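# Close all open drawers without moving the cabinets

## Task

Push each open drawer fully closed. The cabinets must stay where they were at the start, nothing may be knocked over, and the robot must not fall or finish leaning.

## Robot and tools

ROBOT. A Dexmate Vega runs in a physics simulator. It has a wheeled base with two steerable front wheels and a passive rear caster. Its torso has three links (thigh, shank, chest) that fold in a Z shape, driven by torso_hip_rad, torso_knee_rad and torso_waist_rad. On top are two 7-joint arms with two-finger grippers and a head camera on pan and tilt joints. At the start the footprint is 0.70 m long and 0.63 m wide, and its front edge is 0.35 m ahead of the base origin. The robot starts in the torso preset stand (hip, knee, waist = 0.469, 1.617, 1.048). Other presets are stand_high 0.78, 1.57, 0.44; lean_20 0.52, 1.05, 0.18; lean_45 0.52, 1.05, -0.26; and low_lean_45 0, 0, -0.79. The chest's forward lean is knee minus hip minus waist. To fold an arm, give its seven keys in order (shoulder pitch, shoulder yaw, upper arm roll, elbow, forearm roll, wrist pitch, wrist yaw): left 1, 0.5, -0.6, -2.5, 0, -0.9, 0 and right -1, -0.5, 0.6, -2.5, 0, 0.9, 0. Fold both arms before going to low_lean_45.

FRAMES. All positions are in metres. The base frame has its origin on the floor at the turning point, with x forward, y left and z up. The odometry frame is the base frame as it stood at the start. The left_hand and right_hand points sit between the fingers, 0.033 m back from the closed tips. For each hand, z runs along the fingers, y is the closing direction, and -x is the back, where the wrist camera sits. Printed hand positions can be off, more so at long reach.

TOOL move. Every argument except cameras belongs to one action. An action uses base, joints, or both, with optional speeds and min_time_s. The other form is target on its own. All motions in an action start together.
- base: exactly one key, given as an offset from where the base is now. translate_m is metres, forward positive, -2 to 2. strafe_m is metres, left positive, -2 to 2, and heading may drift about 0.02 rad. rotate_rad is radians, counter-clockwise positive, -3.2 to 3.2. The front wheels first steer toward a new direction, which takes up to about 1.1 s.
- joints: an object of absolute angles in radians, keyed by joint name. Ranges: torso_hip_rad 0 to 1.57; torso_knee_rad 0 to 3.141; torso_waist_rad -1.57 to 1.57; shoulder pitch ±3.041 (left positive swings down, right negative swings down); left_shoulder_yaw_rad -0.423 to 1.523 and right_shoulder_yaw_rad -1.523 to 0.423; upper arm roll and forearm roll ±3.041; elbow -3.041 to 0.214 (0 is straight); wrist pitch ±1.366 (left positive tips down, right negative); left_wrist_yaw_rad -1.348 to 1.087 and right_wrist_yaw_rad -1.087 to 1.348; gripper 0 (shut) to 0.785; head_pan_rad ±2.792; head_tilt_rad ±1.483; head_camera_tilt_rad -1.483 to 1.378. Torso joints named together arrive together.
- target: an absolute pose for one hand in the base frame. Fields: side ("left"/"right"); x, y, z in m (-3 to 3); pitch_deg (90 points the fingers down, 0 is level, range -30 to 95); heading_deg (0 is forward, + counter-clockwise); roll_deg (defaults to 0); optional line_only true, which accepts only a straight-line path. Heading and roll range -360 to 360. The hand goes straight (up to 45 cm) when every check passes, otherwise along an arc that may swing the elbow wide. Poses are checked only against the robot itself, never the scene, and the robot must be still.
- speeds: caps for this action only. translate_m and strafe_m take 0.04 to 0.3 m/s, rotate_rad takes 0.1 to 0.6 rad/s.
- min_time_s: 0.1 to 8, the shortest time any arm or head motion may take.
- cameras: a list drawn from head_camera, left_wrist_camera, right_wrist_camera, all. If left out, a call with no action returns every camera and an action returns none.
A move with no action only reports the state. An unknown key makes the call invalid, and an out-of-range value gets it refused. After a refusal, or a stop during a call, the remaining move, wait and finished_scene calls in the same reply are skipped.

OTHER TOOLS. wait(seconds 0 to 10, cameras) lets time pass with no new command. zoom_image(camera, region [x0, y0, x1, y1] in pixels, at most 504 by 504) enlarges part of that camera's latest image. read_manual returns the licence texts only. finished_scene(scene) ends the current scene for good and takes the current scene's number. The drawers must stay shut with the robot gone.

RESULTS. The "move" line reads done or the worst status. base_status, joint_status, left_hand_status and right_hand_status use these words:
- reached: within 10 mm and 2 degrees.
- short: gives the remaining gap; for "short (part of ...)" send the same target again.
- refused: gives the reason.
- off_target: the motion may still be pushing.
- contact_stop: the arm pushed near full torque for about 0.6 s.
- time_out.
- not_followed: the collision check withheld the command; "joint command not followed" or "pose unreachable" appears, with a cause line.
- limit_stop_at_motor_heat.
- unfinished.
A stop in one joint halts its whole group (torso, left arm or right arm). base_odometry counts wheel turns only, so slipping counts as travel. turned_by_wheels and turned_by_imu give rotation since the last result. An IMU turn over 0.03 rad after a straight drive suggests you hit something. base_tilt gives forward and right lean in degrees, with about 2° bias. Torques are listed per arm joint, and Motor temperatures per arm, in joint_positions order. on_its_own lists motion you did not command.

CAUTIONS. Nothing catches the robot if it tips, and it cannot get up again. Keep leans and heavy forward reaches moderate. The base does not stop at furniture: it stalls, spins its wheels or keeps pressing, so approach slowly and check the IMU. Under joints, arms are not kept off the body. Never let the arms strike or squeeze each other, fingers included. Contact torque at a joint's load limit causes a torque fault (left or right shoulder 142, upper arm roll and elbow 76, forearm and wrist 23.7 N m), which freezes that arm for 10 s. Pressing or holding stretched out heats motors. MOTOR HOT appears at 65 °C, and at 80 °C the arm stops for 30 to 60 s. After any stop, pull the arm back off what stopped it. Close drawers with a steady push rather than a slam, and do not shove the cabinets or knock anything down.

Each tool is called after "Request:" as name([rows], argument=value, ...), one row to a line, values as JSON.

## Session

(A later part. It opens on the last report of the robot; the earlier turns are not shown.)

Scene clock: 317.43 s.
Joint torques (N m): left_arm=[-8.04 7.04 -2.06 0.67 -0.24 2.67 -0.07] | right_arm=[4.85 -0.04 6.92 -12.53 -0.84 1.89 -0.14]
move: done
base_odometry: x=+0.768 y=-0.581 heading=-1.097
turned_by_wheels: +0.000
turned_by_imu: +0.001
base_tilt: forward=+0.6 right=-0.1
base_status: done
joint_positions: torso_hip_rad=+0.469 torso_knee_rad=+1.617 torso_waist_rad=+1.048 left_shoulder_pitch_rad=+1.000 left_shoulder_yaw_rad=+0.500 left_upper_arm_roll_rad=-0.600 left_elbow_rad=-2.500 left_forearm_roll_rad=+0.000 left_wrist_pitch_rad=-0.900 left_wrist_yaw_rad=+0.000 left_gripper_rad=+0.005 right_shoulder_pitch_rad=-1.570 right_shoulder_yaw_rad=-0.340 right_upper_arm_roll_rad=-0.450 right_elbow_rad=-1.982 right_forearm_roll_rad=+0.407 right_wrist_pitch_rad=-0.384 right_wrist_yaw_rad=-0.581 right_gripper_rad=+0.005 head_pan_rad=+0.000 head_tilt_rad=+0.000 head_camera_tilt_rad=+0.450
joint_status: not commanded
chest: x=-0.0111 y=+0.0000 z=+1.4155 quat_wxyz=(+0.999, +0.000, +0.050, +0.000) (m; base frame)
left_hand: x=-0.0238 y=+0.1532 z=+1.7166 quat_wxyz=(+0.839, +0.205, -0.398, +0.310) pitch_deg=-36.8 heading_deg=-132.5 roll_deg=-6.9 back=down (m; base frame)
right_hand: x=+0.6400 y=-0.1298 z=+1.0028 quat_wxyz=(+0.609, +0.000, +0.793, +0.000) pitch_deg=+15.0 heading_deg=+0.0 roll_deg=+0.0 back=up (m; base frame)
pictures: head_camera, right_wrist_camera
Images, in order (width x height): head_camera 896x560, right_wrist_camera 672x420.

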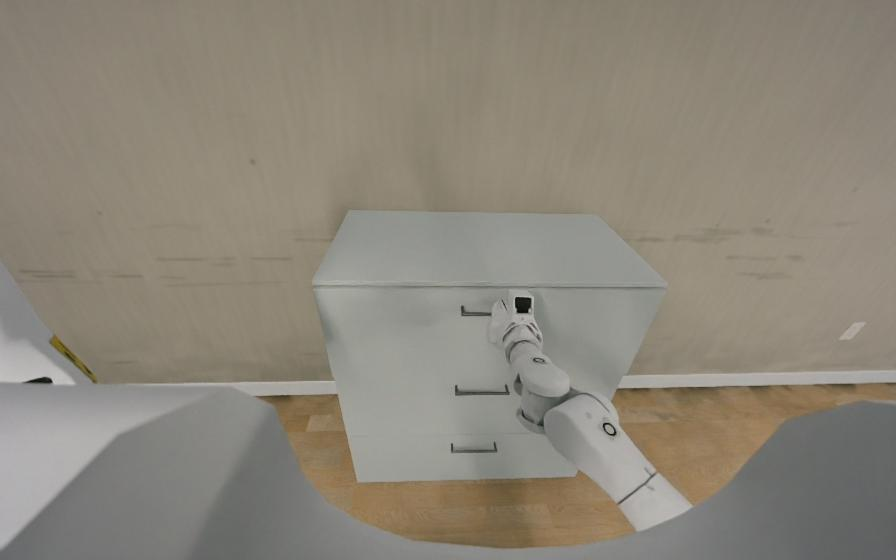

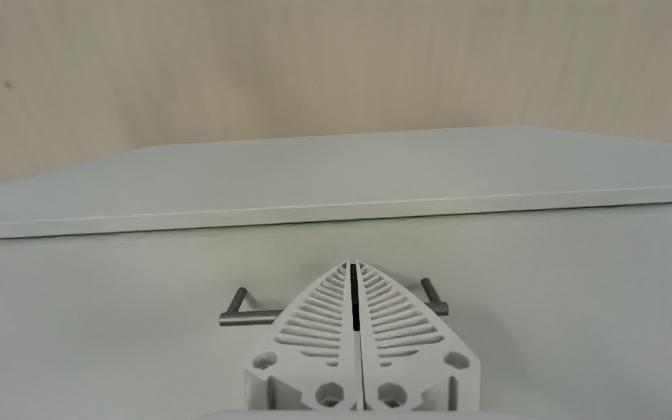

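Request:
move(base={"translate_m": 0.012}, speeds={"translate_m": 0.04}, cameras=["head_camera","right_wrist_camera"])

Request:
zoom_image(camera="head_camera", region=[590, 320, 670, 460])

Request:
zoom_image(camera="head_camera", region=[310, 320, 390, 460])

Scene clock: 325.60 s.
Joint torques (N m): left_arm=[-10.41 4.16 -1.32 0.97 0.12 1.87 0.47] | right_arm=[3.57 -1.07 6.56 -13.13 -0.81 1.55 -0.13]
move: done
base_odometry: x=+0.774 y=-0.591 heading=-1.097
turned_by_wheels: +0.000
turned_by_imu: +0.001
base_tilt: forward=+0.7 right=-0.1
base_status: done
joint_positions: torso_hip_rad=+0.469 torso_knee_rad=+1.617 torso_waist_rad=+1.048 left_shoulder_pitch_rad=+1.000 left_shoulder_yaw_rad=+0.500 left_upper_arm_roll_rad=-0.600 left_elbow_rad=-2.500 left_forearm_roll_rad=+0.000 left_wrist_pitch_rad=-0.900 left_wrist_yaw_rad=+0.000 left_gripper_rad=+0.005 right_shoulder_pitch_rad=-1.570 right_shoulder_yaw_rad=-0.340 right_upper_arm_roll_rad=-0.450 right_elbow_rad=-1.982 right_forearm_roll_rad=+0.407 right_wrist_pitch_rad=-0.384 right_wrist_yaw_rad=-0.581 right_gripper_rad=+0.005 head_pan_rad=+0.000 head_tilt_rad=+0.000 head_camera_tilt_rad=+0.450
joint_status: not commanded
chest: x=-0.0111 y=+0.0000 z=+1.4155 quat_wxyz=(+0.999, +0.000, +0.050, +0.000) (m; base frame)
left_hand: x=-0.0238 y=+0.1532 z=+1.7166 quat_wxyz=(+0.839, +0.205, -0.398, +0.310) pitch_deg=-36.8 heading_deg=-132.5 roll_deg=-6.9 back=down (m; base frame)
right_hand: x=+0.6400 y=-0.1298 z=+1.0028 quat_wxyz=(+0.609, +0.000, +0.793, +0.000) pitch_deg=+15.0 heading_deg=+0.0 roll_deg=+0.0 back=up (m; base frame)
pictures: head_camera, right_wrist_camera
Images, in order (width x height): head_camera 896x560, right_wrist_camera 672x420.

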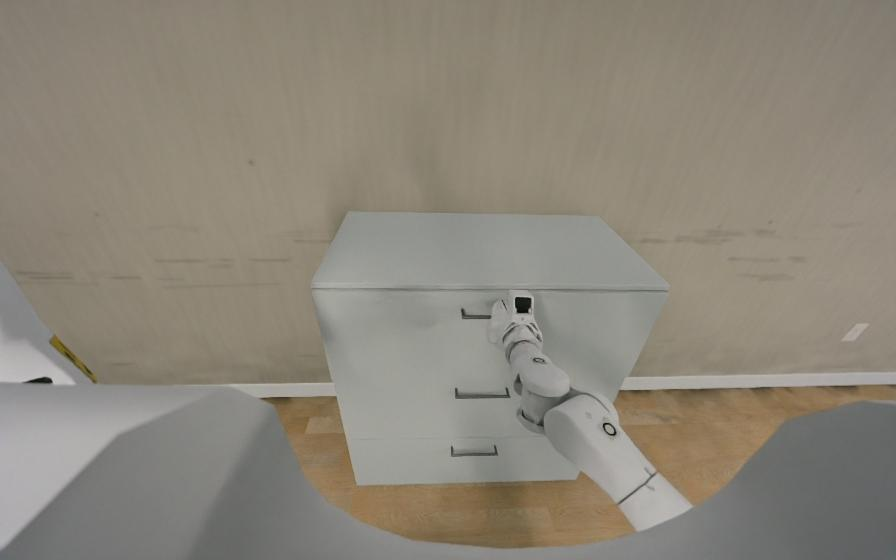

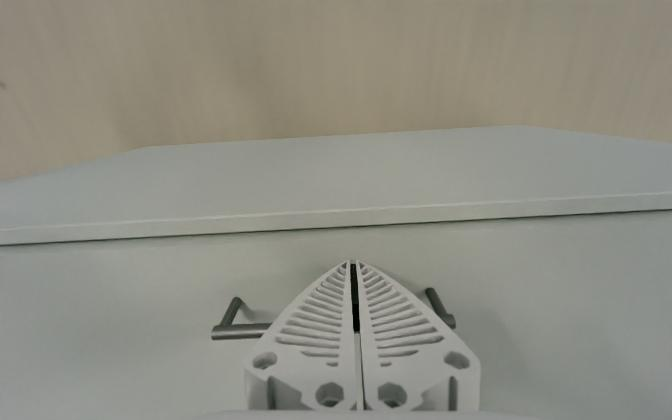

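Scaled by 3.600 from the camera's 896x560 image, which has a finer 960x600 frame.

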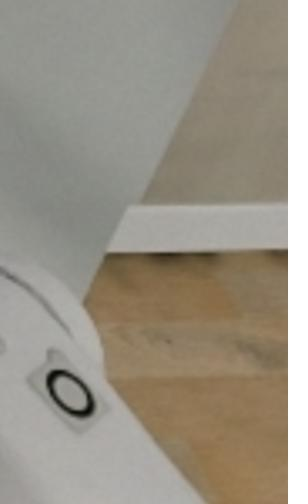

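Scaled by 3.600 from the camera's 896x560 image, which has a finer 960x600 frame.

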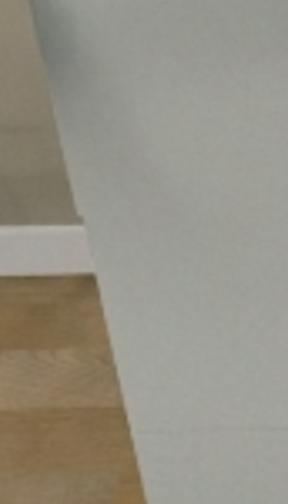

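Request:
move(base={"translate_m": 0.012}, speeds={"translate_m": 0.04}, cameras=["head_camera","right_wrist_camera"])

Request:
zoom_image(camera="head_camera", region=[590, 320, 670, 460])

Request:
zoom_image(camera="head_camera", region=[310, 320, 390, 460])

Request:
zoom_image(camera="right_wrist_camera", region=[180, 180, 500, 380])

Scene clock: 335.43 s.
Joint torques (N m): left_arm=[-10.98 8.92 -3.65 1.61 0.22 2.67 0.02] | right_arm=[8.22 0.18 6.68 -11.62 -1.35 2.36 -0.05]
move: done
base_odometry: x=+0.779 y=-0.602 heading=-1.097
turned_by_wheels: +0.000
turned_by_imu: +0.001
base_tilt: forward=+0.7 right=-0.1
base_status: done
joint_positions: torso_hip_rad=+0.469 torso_knee_rad=+1.617 torso_waist_rad=+1.048 left_shoulder_pitch_rad=+1.000 left_shoulder_yaw_rad=+0.500 left_upper_arm_roll_rad=-0.600 left_elbow_rad=-2.500 left_forearm_roll_rad=+0.000 left_wrist_pitch_rad=-0.900 left_wrist_yaw_rad=+0.000 left_gripper_rad=+0.005 right_shoulder_pitch_rad=-1.570 right_shoulder_yaw_rad=-0.340 right_upper_arm_roll_rad=-0.450 right_elbow_rad=-1.982 right_forearm_roll_rad=+0.407 right_wrist_pitch_rad=-0.384 right_wrist_yaw_rad=-0.581 right_gripper_rad=+0.005 head_pan_rad=+0.000 head_tilt_rad=+0.000 head_camera_tilt_rad=+0.450
joint_status: not commanded
chest: x=-0.0111 y=+0.0000 z=+1.4155 quat_wxyz=(+0.999, +0.000, +0.050, +0.000) (m; base frame)
left_hand: x=-0.0238 y=+0.1532 z=+1.7166 quat_wxyz=(+0.839, +0.205, -0.398, +0.310) pitch_deg=-36.8 heading_deg=-132.5 roll_deg=-6.9 back=down (m; base frame)
right_hand: x=+0.6399 y=-0.1298 z=+1.0026 quat_wxyz=(+0.608, +0.000, +0.794, +0.000) pitch_deg=+15.0 heading_deg=+0.0 roll_deg=+0.0 back=up (m; base frame)
pictures: head_camera, right_wrist_camera
Images, in order (width x height): head_camera 896x560, right_wrist_camera 672x420.

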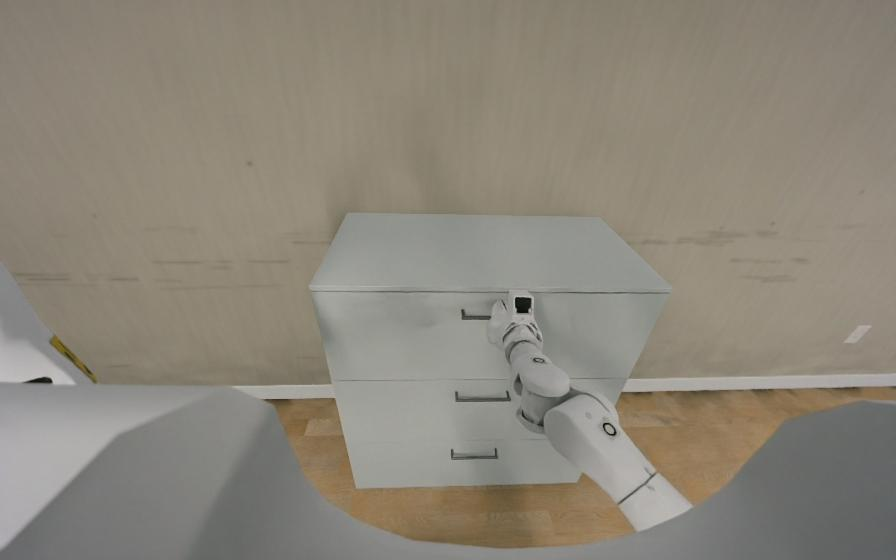

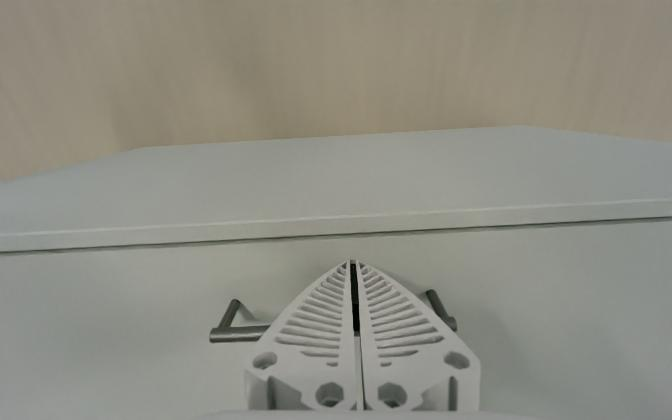

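Scaled by 3.600 from the camera's 896x560 image, which has a finer 960x600 frame.

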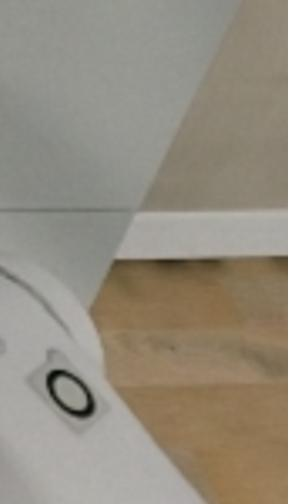

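Scaled by 3.600 from the camera's 896x560 image, which has a finer 960x600 frame.

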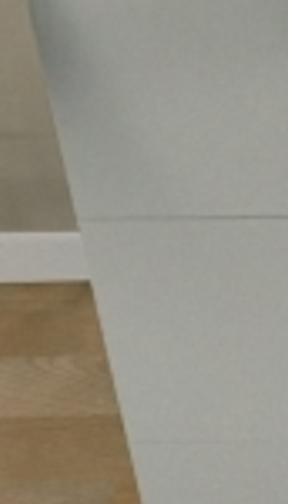

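Scaled by 1.575 from the camera's 672x420 image, which has a finer 960x600 frame.

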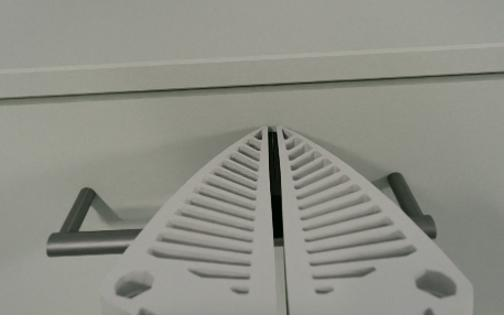

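Request:
move(base={"translate_m": 0.01}, speeds={"translate_m": 0.04}, cameras=["head_camera","right_wrist_camera"])

Request:
zoom_image(camera="head_camera", region=[300, 270, 500, 500])

Request:
zoom_image(camera="head_camera", region=[590, 320, 670, 460])

Scene clock: 342.20 s.
Joint torques (N m): left_arm=[-8.66 5.66 -0.12 0.92 -0.36 2.1 -0.13] | right_arm=[17.5 -0.39 9.53 -11.65 -3.14 4.39 0.56]
move: done
base_odometry: x=+0.784 y=-0.611 heading=-1.097
turned_by_wheels: +0.000
turned_by_imu: +0.000
base_tilt: forward=+0.6 right=-0.1
base_status: done
joint_positions: torso_hip_rad=+0.469 torso_knee_rad=+1.617 torso_waist_rad=+1.048 left_shoulder_pitch_rad=+1.000 left_shoulder_yaw_rad=+0.500 left_upper_arm_roll_rad=-0.600 left_elbow_rad=-2.500 left_forearm_roll_rad=+0.000 left_wrist_pitch_rad=-0.900 left_wrist_yaw_rad=+0.000 left_gripper_rad=+0.005 right_shoulder_pitch_rad=-1.570 right_shoulder_yaw_rad=-0.340 right_upper_arm_roll_rad=-0.450 right_elbow_rad=-1.982 right_forearm_roll_rad=+0.408 right_wrist_pitch_rad=-0.385 right_wrist_yaw_rad=-0.581 right_gripper_rad=+0.005 head_pan_rad=+0.000 head_tilt_rad=+0.000 head_camera_tilt_rad=+0.450
joint_status: not commanded
chest: x=-0.0118 y=+0.0000 z=+1.4155 quat_wxyz=(+0.999, +0.000, +0.050, +0.000) (m; base frame)
left_hand: x=-0.0248 y=+0.1532 z=+1.7166 quat_wxyz=(+0.839, +0.205, -0.399, +0.310) pitch_deg=-36.7 heading_deg=-132.6 roll_deg=-6.9 back=down (m; base frame)
right_hand: x=+0.6391 y=-0.1296 z=+1.0025 quat_wxyz=(+0.608, +0.000, +0.794, +0.000) pitch_deg=+15.1 heading_deg=+0.0 roll_deg=+0.0 back=up (m; base frame)
pictures: head_camera, right_wrist_camera
Images, in order (width x height): head_camera 896x560, right_wrist_camera 672x420.

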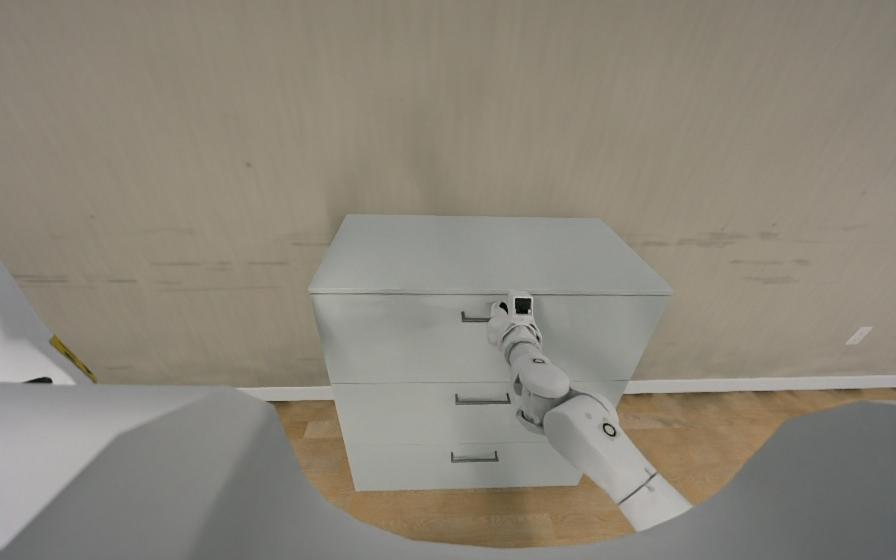

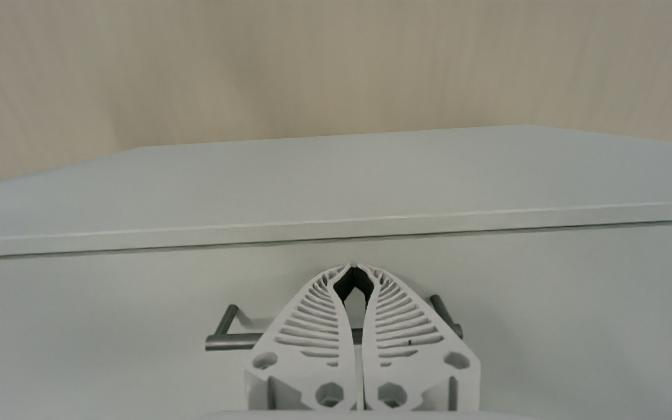

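Scaled by 2.191 from the camera's 896x560 image, which has a finer 960x600 frame.

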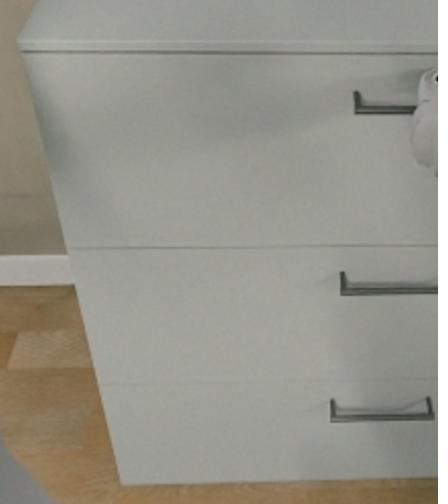

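Scaled by 3.600 from the camera's 896x560 image, which has a finer 960x600 frame.

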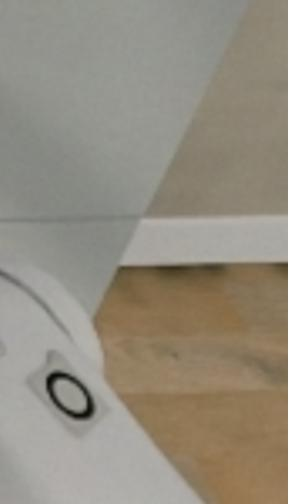

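Request:
move(base={"translate_m": -0.45}, cameras=["head_camera"])

Request:
move(joints={"right_shoulder_pitch_rad":-1,"right_shoulder_yaw_rad":-0.5,"right_upper_arm_roll_rad":0.6,"right_elbow_rad":-2.5,"right_forearm_roll_rad":0,"right_wrist_pitch_rad":0.9,"right_wrist_yaw_rad":0,"head_camera_tilt_rad":0.3}, base={"rotate_rad":-1.29}, cameras=["head_camera"])

Scene clock: 354.63 s.
Joint torques (N m): left_arm=[-9.66 7.69 -0.73 2.05 -0.54 2.27 0.54] | right_arm=[15.04 -0.14 6.65 -12.83 -1.47 2.31 0.24]
move: done
base_odometry: x=+0.577 y=-0.211 heading=-1.096
turned_by_wheels: +0.001
turned_by_imu: +0.002
base_tilt: forward=+0.7 right=-0.1
base_status: done
joint_positions: torso_hip_rad=+0.469 torso_knee_rad=+1.617 torso_waist_rad=+1.048 left_shoulder_pitch_rad=+1.000 left_shoulder_yaw_rad=+0.500 left_upper_arm_roll_rad=-0.600 left_elbow_rad=-2.500 left_forearm_roll_rad=+0.000 left_wrist_pitch_rad=-0.900 left_wrist_yaw_rad=+0.000 left_gripper_rad=+0.005 right_shoulder_pitch_rad=-1.570 right_shoulder_yaw_rad=-0.340 right_upper_arm_roll_rad=-0.450 right_elbow_rad=-1.982 right_forearm_roll_rad=+0.407 right_wrist_pitch_rad=-0.384 right_wrist_yaw_rad=-0.581 right_gripper_rad=+0.005 head_pan_rad=+0.000 head_tilt_rad=+0.000 head_camera_tilt_rad=+0.450
joint_status: not commanded
chest: x=-0.0112 y=+0.0000 z=+1.4155 quat_wxyz=(+0.999, +0.000, +0.050, +0.000) (m; base frame)
left_hand: x=-0.0239 y=+0.1532 z=+1.7166 quat_wxyz=(+0.839, +0.205, -0.398, +0.310) pitch_deg=-36.8 heading_deg=-132.5 roll_deg=-6.9 back=down (m; base frame)
right_hand: x=+0.6396 y=-0.1298 z=+1.0024 quat_wxyz=(+0.608, +0.000, +0.794, +0.000) pitch_deg=+15.1 heading_deg=+0.0 roll_deg=+0.0 back=up (m; base frame)
pictures: head_camera
Images, in order (width x height): head_camera 896x560.

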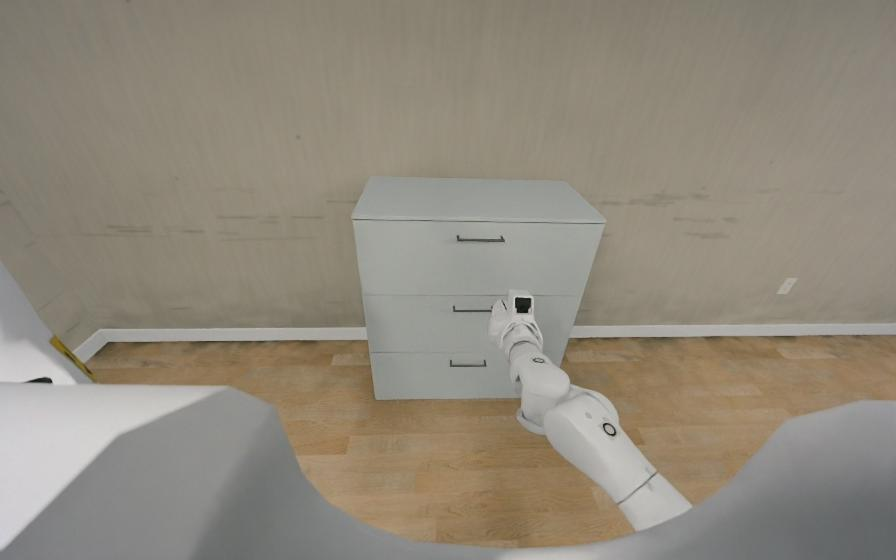

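Scene clock: 360.53 s.
Joint torques (N m): left_arm=[-9.28 4.13 -3.26 0.83 0.05 1.68 0.67] | right_arm=[15.81 -5.67 4.67 -1.28 -0.18 -1.77 -0.03]
move: done
base_odometry: x=+0.578 y=-0.212 heading=-2.388
turned_by_wheels: -1.292
turned_by_imu: -1.263
base_tilt: forward=+0.7 right=-0.1
base_status: done
joint_positions: torso_hip_rad=+0.469 torso_knee_rad=+1.617 torso_waist_rad=+1.048 left_shoulder_pitch_rad=+1.000 left_shoulder_yaw_rad=+0.500 left_upper_arm_roll_rad=-0.600 left_elbow_rad=-2.500 left_forearm_roll_rad=+0.000 left_wrist_pitch_rad=-0.900 left_wrist_yaw_rad=+0.000 left_gripper_rad=+0.005 right_shoulder_pitch_rad=-1.003 right_shoulder_yaw_rad=-0.499 right_upper_arm_roll_rad=+0.595 right_elbow_rad=-2.497 right_forearm_roll_rad=+0.002 right_wrist_pitch_rad=+0.894 right_wrist_yaw_rad=-0.003 right_gripper_rad=+0.005 head_pan_rad=+0.000 head_tilt_rad=+0.000 head_camera_tilt_rad=+0.300
joint_status: all done
chest: x=-0.0112 y=+0.0000 z=+1.4155 quat_wxyz=(+0.999, +0.000, +0.050, +0.000) (m; base frame)
left_hand: x=-0.0239 y=+0.1532 z=+1.7166 quat_wxyz=(+0.839, +0.205, -0.398, +0.310) pitch_deg=-36.8 heading_deg=-132.5 roll_deg=-6.9 back=down (m; base frame)
right_hand: x=-0.0214 y=-0.1562 z=+1.7196 quat_wxyz=(+0.843, -0.202, -0.394, -0.306) pitch_deg=-37.5 heading_deg=+132.8 roll_deg=+7.2 back=down (m; base frame)
pictures: head_camera
Images, in order (width x height): head_camera 896x560.

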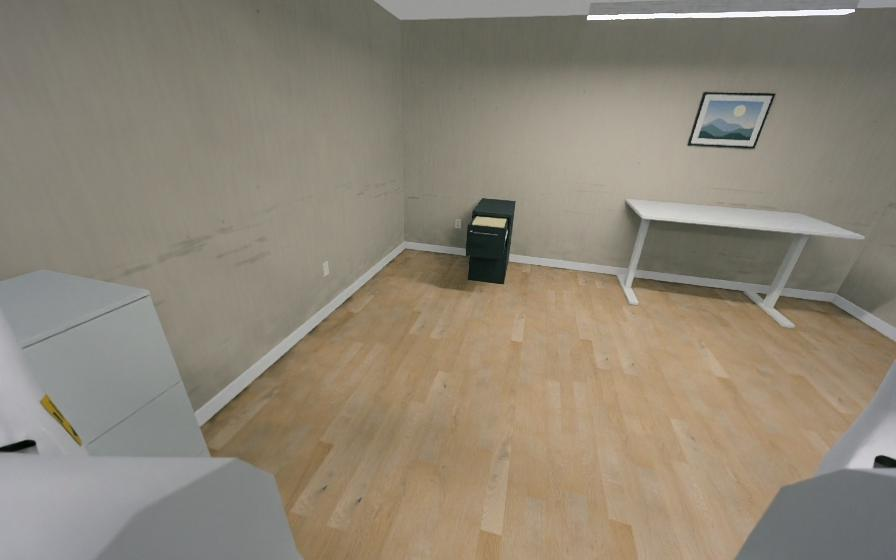

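Request:
move(base={"translate_m": 1.75}, joints={"head_camera_tilt_rad":0.45}, cameras=["head_camera"])

Scene clock: 370.93 s.
Joint torques (N m): left_arm=[-8.75 6.14 -2.52 1.23 -0.17 1.67 0.15] | right_arm=[14.24 -6.76 3.93 -0.52 -0.03 -2.27 -0.05]
move: done
base_odometry: x=-0.695 y=-1.413 heading=-2.388
turned_by_wheels: +0.000
turned_by_imu: +0.001
base_tilt: forward=+0.7 right=-0.1
base_status: done
joint_positions: torso_hip_rad=+0.469 torso_knee_rad=+1.617 torso_waist_rad=+1.048 left_shoulder_pitch_rad=+1.000 left_shoulder_yaw_rad=+0.500 left_upper_arm_roll_rad=-0.600 left_elbow_rad=-2.500 left_forearm_roll_rad=+0.000 left_wrist_pitch_rad=-0.900 left_wrist_yaw_rad=+0.000 left_gripper_rad=+0.005 right_shoulder_pitch_rad=-1.000 right_shoulder_yaw_rad=-0.500 right_upper_arm_roll_rad=+0.600 right_elbow_rad=-2.500 right_forearm_roll_rad=+0.000 right_wrist_pitch_rad=+0.900 right_wrist_yaw_rad=+0.000 right_gripper_rad=+0.005 head_pan_rad=+0.000 head_tilt_rad=+0.000 head_camera_tilt_rad=+0.450
joint_status: all done
chest: x=-0.0111 y=+0.0000 z=+1.4155 quat_wxyz=(+0.999, +0.000, +0.050, +0.000) (m; base frame)
left_hand: x=-0.0239 y=+0.1532 z=+1.7166 quat_wxyz=(+0.839, +0.205, -0.398, +0.310) pitch_deg=-36.8 heading_deg=-132.5 roll_deg=-6.9 back=down (m; base frame)
right_hand: x=-0.0239 y=-0.1534 z=+1.7167 quat_wxyz=(+0.839, -0.205, -0.398, -0.310) pitch_deg=-36.8 heading_deg=+132.5 roll_deg=+7.0 back=down (m; base frame)
pictures: head_camera
Images, in order (width x height): head_camera 896x560.

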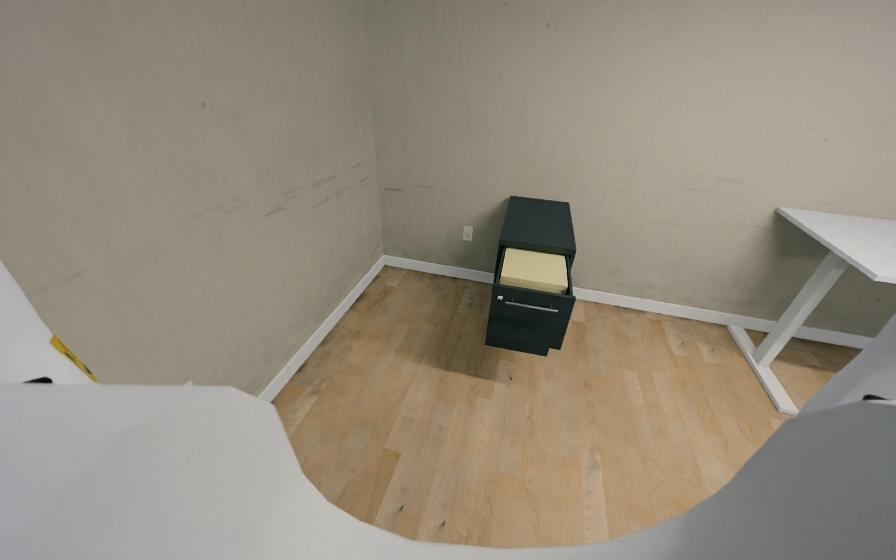

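Request:
move(base={"translate_m": 0.45})

Request:
move(base={"rotate_rad": -0.273}, joints={"torso_hip_rad":0.2,"torso_knee_rad":0.5,"torso_waist_rad":-0.4}, cameras=["head_camera"])

Scene clock: 388.63 s.
Joint torques (N m): left_arm=[-7.25 7.86 -3.33 1.8 0.12 1.77 0.46] | right_arm=[13.39 -7.2 3.67 -1.36 0.1 -1.92 -0.04]
move: done
base_odometry: x=-1.023 y=-1.722 heading=-2.389
turned_by_wheels: +0.000
turned_by_imu: +0.001
base_tilt: forward=+0.7 right=+0.0
base_status: done
joint_positions: torso_hip_rad=+0.469 torso_knee_rad=+1.617 torso_waist_rad=+1.048 left_shoulder_pitch_rad=+1.000 left_shoulder_yaw_rad=+0.500 left_upper_arm_roll_rad=-0.600 left_elbow_rad=-2.500 left_forearm_roll_rad=+0.000 left_wrist_pitch_rad=-0.900 left_wrist_yaw_rad=+0.000 left_gripper_rad=+0.005 right_shoulder_pitch_rad=-1.000 right_shoulder_yaw_rad=-0.500 right_upper_arm_roll_rad=+0.600 right_elbow_rad=-2.500 right_forearm_roll_rad=+0.000 right_wrist_pitch_rad=+0.900 right_wrist_yaw_rad=+0.000 right_gripper_rad=+0.005 head_pan_rad=+0.000 head_tilt_rad=+0.000 head_camera_tilt_rad=+0.450
joint_status: not commanded
chest: x=-0.0111 y=+0.0000 z=+1.4155 quat_wxyz=(+0.999, +0.000, +0.050, +0.000) (m; base frame)
left_hand: x=-0.0239 y=+0.1532 z=+1.7166 quat_wxyz=(+0.839, +0.205, -0.398, +0.310) pitch_deg=-36.8 heading_deg=-132.5 roll_deg=-6.9 back=down (m; base frame)
right_hand: x=-0.0239 y=-0.1534 z=+1.7167 quat_wxyz=(+0.839, -0.205, -0.398, -0.310) pitch_deg=-36.8 heading_deg=+132.5 roll_deg=+7.0 back=down (m; base frame)

Scene clock: 395.27 s.
Joint torques (N m): left_arm=[-7.02 3.9 -7.54 -4.25 -0.71 0.03 1.01] | right_arm=[11.35 -7.61 6.58 -3.73 1.19 -0.79 -0.94]
move: done
base_odometry: x=-1.023 y=-1.722 heading=-2.662
turned_by_wheels: -0.273
turned_by_imu: -0.268
base_tilt: forward=+0.6 right=-0.1
base_status: done
joint_positions: torso_hip_rad=+0.200 torso_knee_rad=+0.500 torso_waist_rad=-0.400 left_shoulder_pitch_rad=+1.000 left_shoulder_yaw_rad=+0.500 left_upper_arm_roll_rad=-0.600 left_elbow_rad=-2.500 left_forearm_roll_rad=+0.000 left_wrist_pitch_rad=-0.900 left_wrist_yaw_rad=+0.000 left_gripper_rad=+0.005 right_shoulder_pitch_rad=-1.000 right_shoulder_yaw_rad=-0.500 right_upper_arm_roll_rad=+0.600 right_elbow_rad=-2.500 right_forearm_roll_rad=+0.000 right_wrist_pitch_rad=+0.900 right_wrist_yaw_rad=+0.000 right_gripper_rad=+0.005 head_pan_rad=+0.000 head_tilt_rad=+0.000 head_camera_tilt_rad=+0.450
joint_status: all done
chest: x=+0.0184 y=+0.0000 z=+1.0543 quat_wxyz=(+0.939, +0.000, +0.343, +0.000) (m; base frame)
left_hand: x=+0.1779 y=+0.1532 z=+1.3101 quat_wxyz=(+0.919, +0.287, -0.133, +0.235) pitch_deg=-53.1 heading_deg=-100.4 roll_deg=-50.8 back=down (m; base frame)
right_hand: x=+0.1779 y=-0.1534 z=+1.3101 quat_wxyz=(+0.919, -0.287, -0.133, -0.235) pitch_deg=-53.1 heading_deg=+100.4 roll_deg=+50.9 back=down (m; base frame)
pictures: head_camera
Images, in order (width x height): head_camera 896x560.

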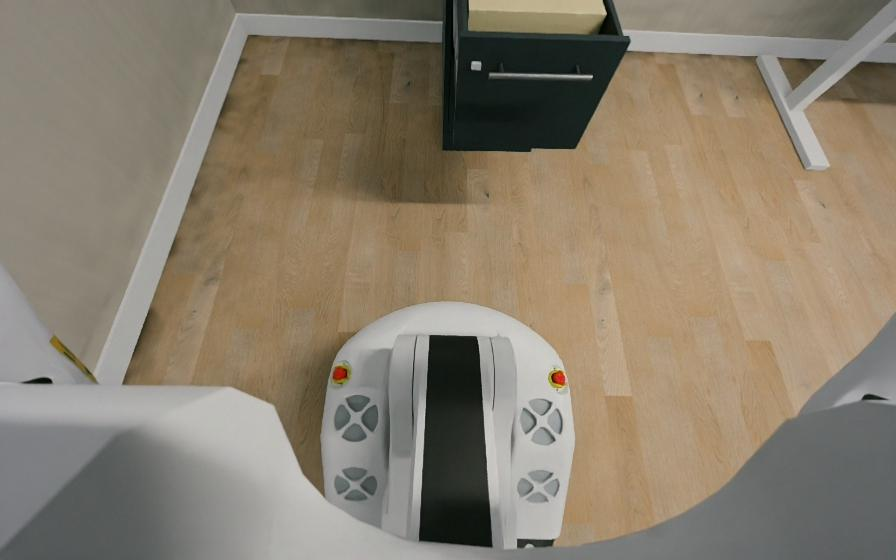

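Request:
move(base={"rotate_rad": -0.02})

Request:
move(target={"side":"right","x":0.67,"y":-0.2,"z":0.585,"pitch_deg":15,"heading_deg":0}, cameras=["head_camera","right_wrist_camera"])

Scene clock: 409.50 s.
Joint torques (N m): left_arm=[-6.99 6.14 -7.12 -5.54 -0.23 0.83 1.04] | right_arm=[11.19 -8.02 6.38 -3.43 1.22 -1.43 -1.02]
move: done
base_odometry: x=-1.023 y=-1.722 heading=-2.682
turned_by_wheels: -0.020
turned_by_imu: -0.019
base_tilt: forward=+0.7 right=-0.1
base_status: done
joint_positions: torso_hip_rad=+0.200 torso_knee_rad=+0.500 torso_waist_rad=-0.400 left_shoulder_pitch_rad=+1.000 left_shoulder_yaw_rad=+0.500 left_upper_arm_roll_rad=-0.600 left_elbow_rad=-2.500 left_forearm_roll_rad=+0.000 left_wrist_pitch_rad=-0.900 left_wrist_yaw_rad=+0.000 left_gripper_rad=+0.005 right_shoulder_pitch_rad=-1.000 right_shoulder_yaw_rad=-0.500 right_upper_arm_roll_rad=+0.600 right_elbow_rad=-2.500 right_forearm_roll_rad=+0.000 right_wrist_pitch_rad=+0.900 right_wrist_yaw_rad=+0.000 right_gripper_rad=+0.005 head_pan_rad=+0.000 head_tilt_rad=+0.000 head_camera_tilt_rad=+0.450
joint_status: not commanded
chest: x=+0.0184 y=+0.0000 z=+1.0543 quat_wxyz=(+0.939, +0.000, +0.343, +0.000) (m; base frame)
left_hand: x=+0.1779 y=+0.1532 z=+1.3101 quat_wxyz=(+0.919, +0.287, -0.133, +0.235) pitch_deg=-53.1 heading_deg=-100.4 roll_deg=-50.8 back=down (m; base frame)
right_hand: x=+0.1779 y=-0.1534 z=+1.3101 quat_wxyz=(+0.919, -0.287, -0.133, -0.235) pitch_deg=-53.1 heading_deg=+100.4 roll_deg=+50.9 back=down (m; base frame)

Scene clock: 414.87 s.
Joint torques (N m): left_arm=[-4.79 6.76 -5.39 -2.32 -0.27 0.72 0.64] | right_arm=[2.21 6.52 -9.32 -7.7 -0.1 1.94 0.42]
move: done
base_odometry: x=-1.023 y=-1.722 heading=-2.682
turned_by_wheels: +0.000
turned_by_imu: +0.001
base_tilt: forward=+0.7 right=-0.1
base_status: not commanded
joint_positions: torso_hip_rad=+0.200 torso_knee_rad=+0.500 torso_waist_rad=-0.400 left_shoulder_pitch_rad=+1.000 left_shoulder_yaw_rad=+0.500 left_upper_arm_roll_rad=-0.600 left_elbow_rad=-2.500 left_forearm_roll_rad=+0.000 left_wrist_pitch_rad=-0.900 left_wrist_yaw_rad=+0.000 left_gripper_rad=+0.005 right_shoulder_pitch_rad=-1.095 right_shoulder_yaw_rad=+0.356 right_upper_arm_roll_rad=+0.153 right_elbow_rad=-1.801 right_forearm_roll_rad=-0.367 right_wrist_pitch_rad=-0.190 right_wrist_yaw_rad=+0.220 right_gripper_rad=+0.005 head_pan_rad=+0.000 head_tilt_rad=+0.000 head_camera_tilt_rad=+0.450
joint_status: not commanded
chest: x=+0.0184 y=+0.0000 z=+1.0543 quat_wxyz=(+0.939, +0.000, +0.343, +0.000) (m; base frame)
left_hand: x=+0.1779 y=+0.1532 z=+1.3101 quat_wxyz=(+0.919, +0.287, -0.133, +0.235) pitch_deg=-53.1 heading_deg=-100.4 roll_deg=-50.8 back=down (m; base frame)
right_hand: x=+0.6711 y=-0.2043 z=+0.5893 quat_wxyz=(+0.612, +0.000, +0.791, -0.003) pitch_deg=+14.5 heading_deg=-0.3 roll_deg=-0.3 back=up (m; base frame)
right_hand_status: reached (checked arc [a long move; over the whole arc the hand travels 1.09 m to end 0.88 m from its start, up to 0.28 m off the straight line; right_wrist_pitch_rad turns most, 1.10 rad; on the way or at its end the hand turns up to 126 deg from its attitude at the start], planned for 3.8 s): 6 mm and 0.6 deg off.
pictures: head_camera, right_wrist_camera
Images, in order (width x height): head_camera 896x560, right_wrist_camera 672x420.

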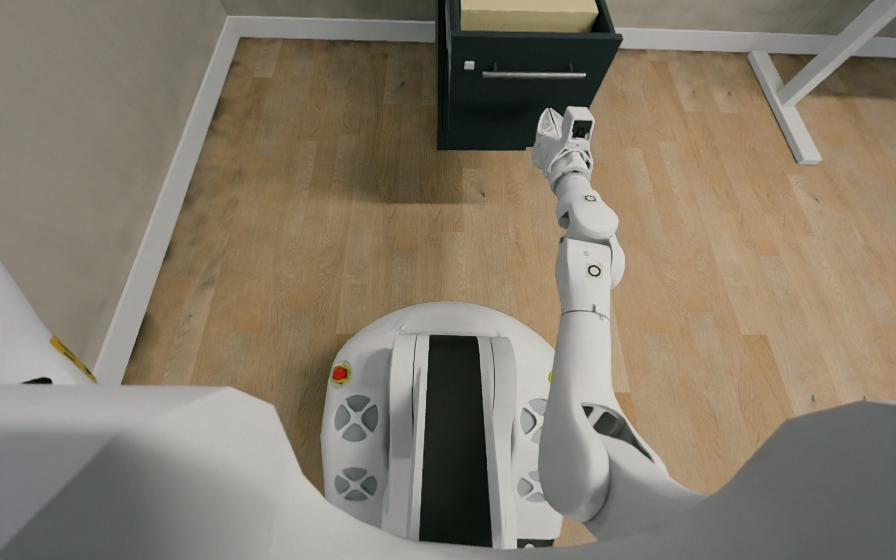

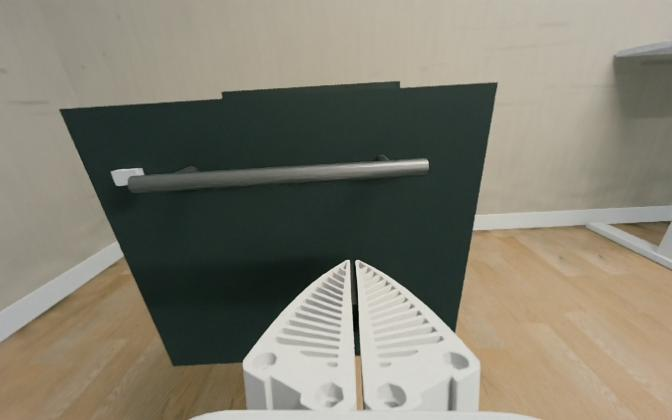

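Request:
move(base={"translate_m": 0.2}, speeds={"translate_m": 0.1}, cameras=["head_camera","right_wrist_camera"])

Scene clock: 429.07 s.
Joint torques (N m): left_arm=[-6.58 6.92 -7.46 -3.24 -0.3 1.04 0.61] | right_arm=[14.49 4.73 -8.73 -11.18 0.55 3.23 -0.16]
move: done
base_odometry: x=-1.202 y=-1.811 heading=-2.683
turned_by_wheels: -0.001
turned_by_imu: +0.001
base_tilt: forward=+0.7 right=-0.1
base_status: done
joint_positions: torso_hip_rad=+0.200 torso_knee_rad=+0.500 torso_waist_rad=-0.400 left_shoulder_pitch_rad=+1.000 left_shoulder_yaw_rad=+0.500 left_upper_arm_roll_rad=-0.600 left_elbow_rad=-2.500 left_forearm_roll_rad=+0.000 left_wrist_pitch_rad=-0.900 left_wrist_yaw_rad=+0.000 left_gripper_rad=+0.005 right_shoulder_pitch_rad=-1.096 right_shoulder_yaw_rad=+0.360 right_upper_arm_roll_rad=+0.150 right_elbow_rad=-1.797 right_forearm_roll_rad=-0.369 right_wrist_pitch_rad=-0.196 right_wrist_yaw_rad=+0.221 right_gripper_rad=+0.005 head_pan_rad=+0.000 head_tilt_rad=+0.000 head_camera_tilt_rad=+0.450
joint_status: not commanded
chest: x=+0.0184 y=+0.0000 z=+1.0543 quat_wxyz=(+0.939, +0.000, +0.343, +0.000) (m; base frame)
left_hand: x=+0.1780 y=+0.1532 z=+1.3100 quat_wxyz=(+0.919, +0.287, -0.133, +0.235) pitch_deg=-53.1 heading_deg=-100.4 roll_deg=-50.8 back=down (m; base frame)
right_hand: x=+0.6697 y=-0.2002 z=+0.5842 quat_wxyz=(+0.608, +0.000, +0.794, +0.000) pitch_deg=+15.1 heading_deg=+0.0 roll_deg=+0.0 back=up (m; base frame)
pictures: head_camera, right_wrist_camera
Images, in order (width x height): head_camera 896x560, right_wrist_camera 672x420.

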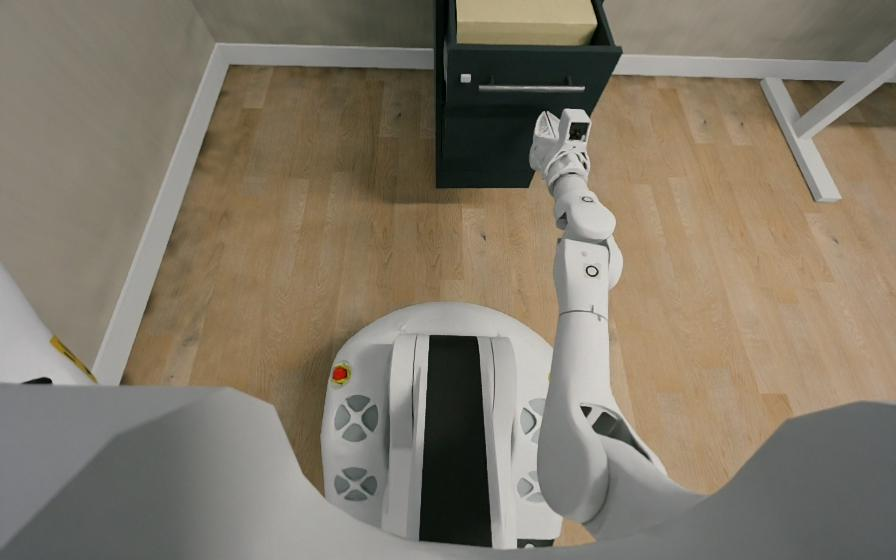

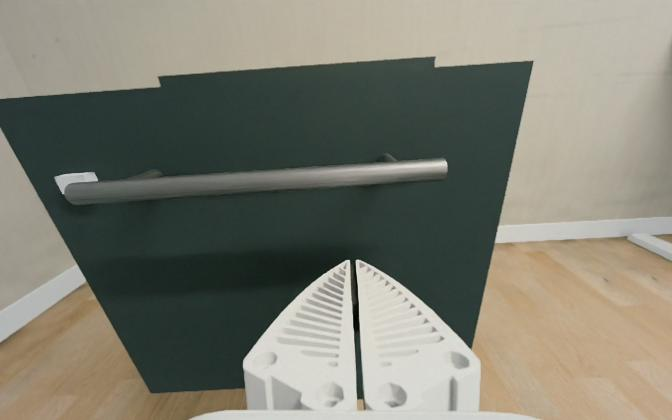

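Request:
move(base={"translate_m": 0.12}, speeds={"translate_m": 0.06}, joints={"head_camera_tilt_rad":0.2}, cameras=["head_camera","right_wrist_camera"])

Scene clock: 442.43 s.
Joint torques (N m): left_arm=[-7.53 5.64 -5.36 -4.86 -0.27 0.87 0.6] | right_arm=[14.6 4.3 -8.21 -11.05 0.61 3.1 -0.11]
move: done
base_odometry: x=-1.309 y=-1.865 heading=-2.683
turned_by_wheels: -0.001
turned_by_imu: +0.001
base_tilt: forward=+0.6 right=-0.1
base_status: done
joint_positions: torso_hip_rad=+0.200 torso_knee_rad=+0.500 torso_waist_rad=-0.400 left_shoulder_pitch_rad=+1.000 left_shoulder_yaw_rad=+0.500 left_upper_arm_roll_rad=-0.600 left_elbow_rad=-2.500 left_forearm_roll_rad=+0.000 left_wrist_pitch_rad=-0.900 left_wrist_yaw_rad=+0.000 left_gripper_rad=+0.005 right_shoulder_pitch_rad=-1.096 right_shoulder_yaw_rad=+0.360 right_upper_arm_roll_rad=+0.150 right_elbow_rad=-1.797 right_forearm_roll_rad=-0.369 right_wrist_pitch_rad=-0.196 right_wrist_yaw_rad=+0.221 right_gripper_rad=+0.005 head_pan_rad=+0.000 head_tilt_rad=+0.000 head_camera_tilt_rad=+0.200
joint_status: all done
chest: x=+0.0184 y=+0.0000 z=+1.0543 quat_wxyz=(+0.939, +0.000, +0.343, +0.000) (m; base frame)
left_hand: x=+0.1779 y=+0.1532 z=+1.3100 quat_wxyz=(+0.919, +0.287, -0.133, +0.235) pitch_deg=-53.1 heading_deg=-100.4 roll_deg=-50.8 back=down (m; base frame)
right_hand: x=+0.6697 y=-0.2002 z=+0.5843 quat_wxyz=(+0.608, +0.000, +0.794, +0.000) pitch_deg=+15.1 heading_deg=+0.0 roll_deg=+0.0 back=up (m; base frame)
pictures: head_camera, right_wrist_camera
Images, in order (width x height): head_camera 896x560, right_wrist_camera 672x420.

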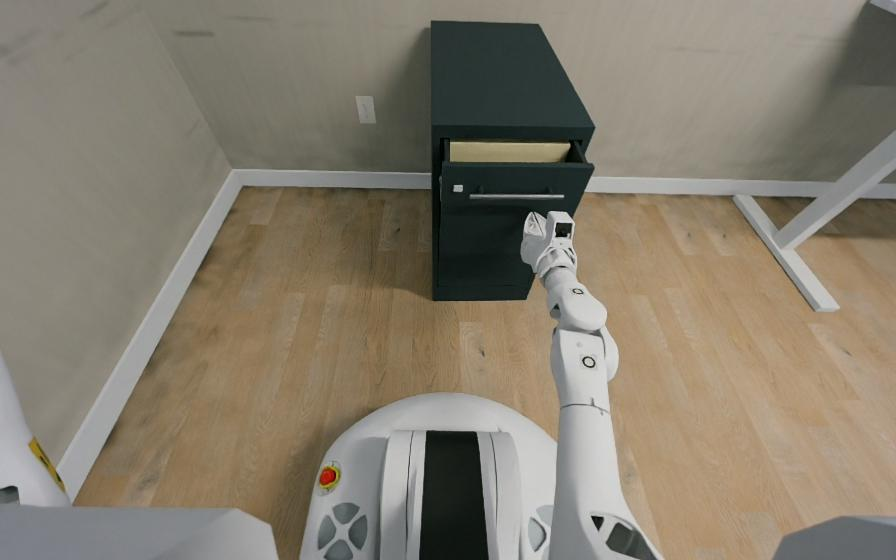

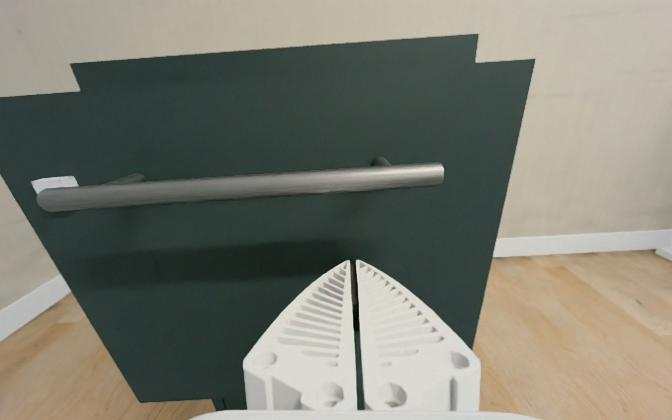

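Request:
move(base={"translate_m": 0.06}, speeds={"translate_m": 0.05}, cameras=["head_camera","right_wrist_camera"])

Scene clock: 451.70 s.
Joint torques (N m): left_arm=[-7.34 8.38 -5.44 -5.99 -0.86 0.43 0.54] | right_arm=[14.54 4.47 -8.28 -10.5 0.67 3.03 -0.1]
move: done
base_odometry: x=-1.363 y=-1.892 heading=-2.684
turned_by_wheels: -0.001
turned_by_imu: +0.000
base_tilt: forward=+0.6 right=-0.1
base_status: done
joint_positions: torso_hip_rad=+0.200 torso_knee_rad=+0.500 torso_waist_rad=-0.400 left_shoulder_pitch_rad=+1.000 left_shoulder_yaw_rad=+0.500 left_upper_arm_roll_rad=-0.600 left_elbow_rad=-2.500 left_forearm_roll_rad=+0.000 left_wrist_pitch_rad=-0.900 left_wrist_yaw_rad=+0.000 left_gripper_rad=+0.005 right_shoulder_pitch_rad=-1.096 right_shoulder_yaw_rad=+0.360 right_upper_arm_roll_rad=+0.150 right_elbow_rad=-1.797 right_forearm_roll_rad=-0.369 right_wrist_pitch_rad=-0.196 right_wrist_yaw_rad=+0.221 right_gripper_rad=+0.005 head_pan_rad=+0.000 head_tilt_rad=+0.000 head_camera_tilt_rad=+0.200
joint_status: not commanded
chest: x=+0.0184 y=+0.0000 z=+1.0543 quat_wxyz=(+0.939, +0.000, +0.343, +0.000) (m; base frame)
left_hand: x=+0.1780 y=+0.1532 z=+1.3100 quat_wxyz=(+0.919, +0.287, -0.133, +0.235) pitch_deg=-53.1 heading_deg=-100.4 roll_deg=-50.8 back=down (m; base frame)
right_hand: x=+0.6697 y=-0.2002 z=+0.5842 quat_wxyz=(+0.608, +0.000, +0.794, +0.000) pitch_deg=+15.1 heading_deg=+0.0 roll_deg=+0.0 back=up (m; base frame)
pictures: head_camera, right_wrist_camera
Images, in order (width x height): head_camera 896x560, right_wrist_camera 672x420.

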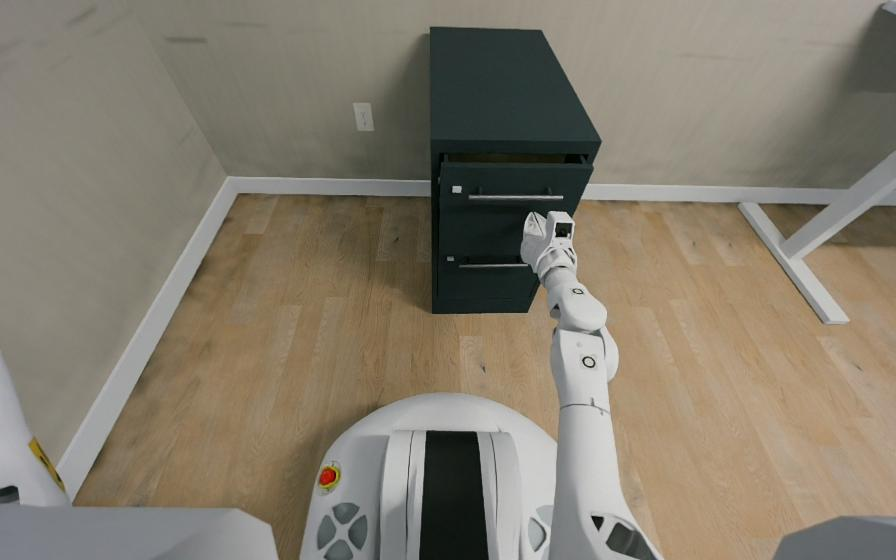

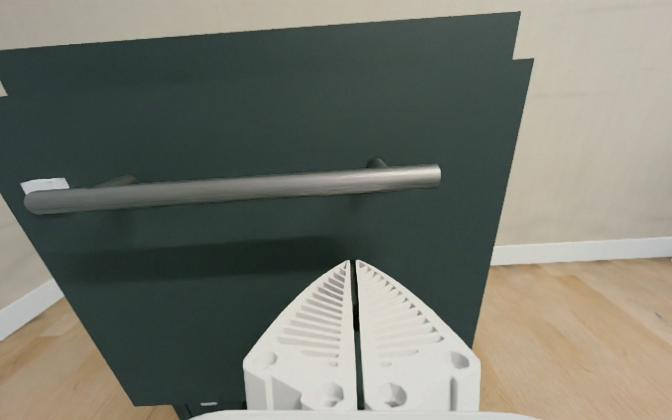

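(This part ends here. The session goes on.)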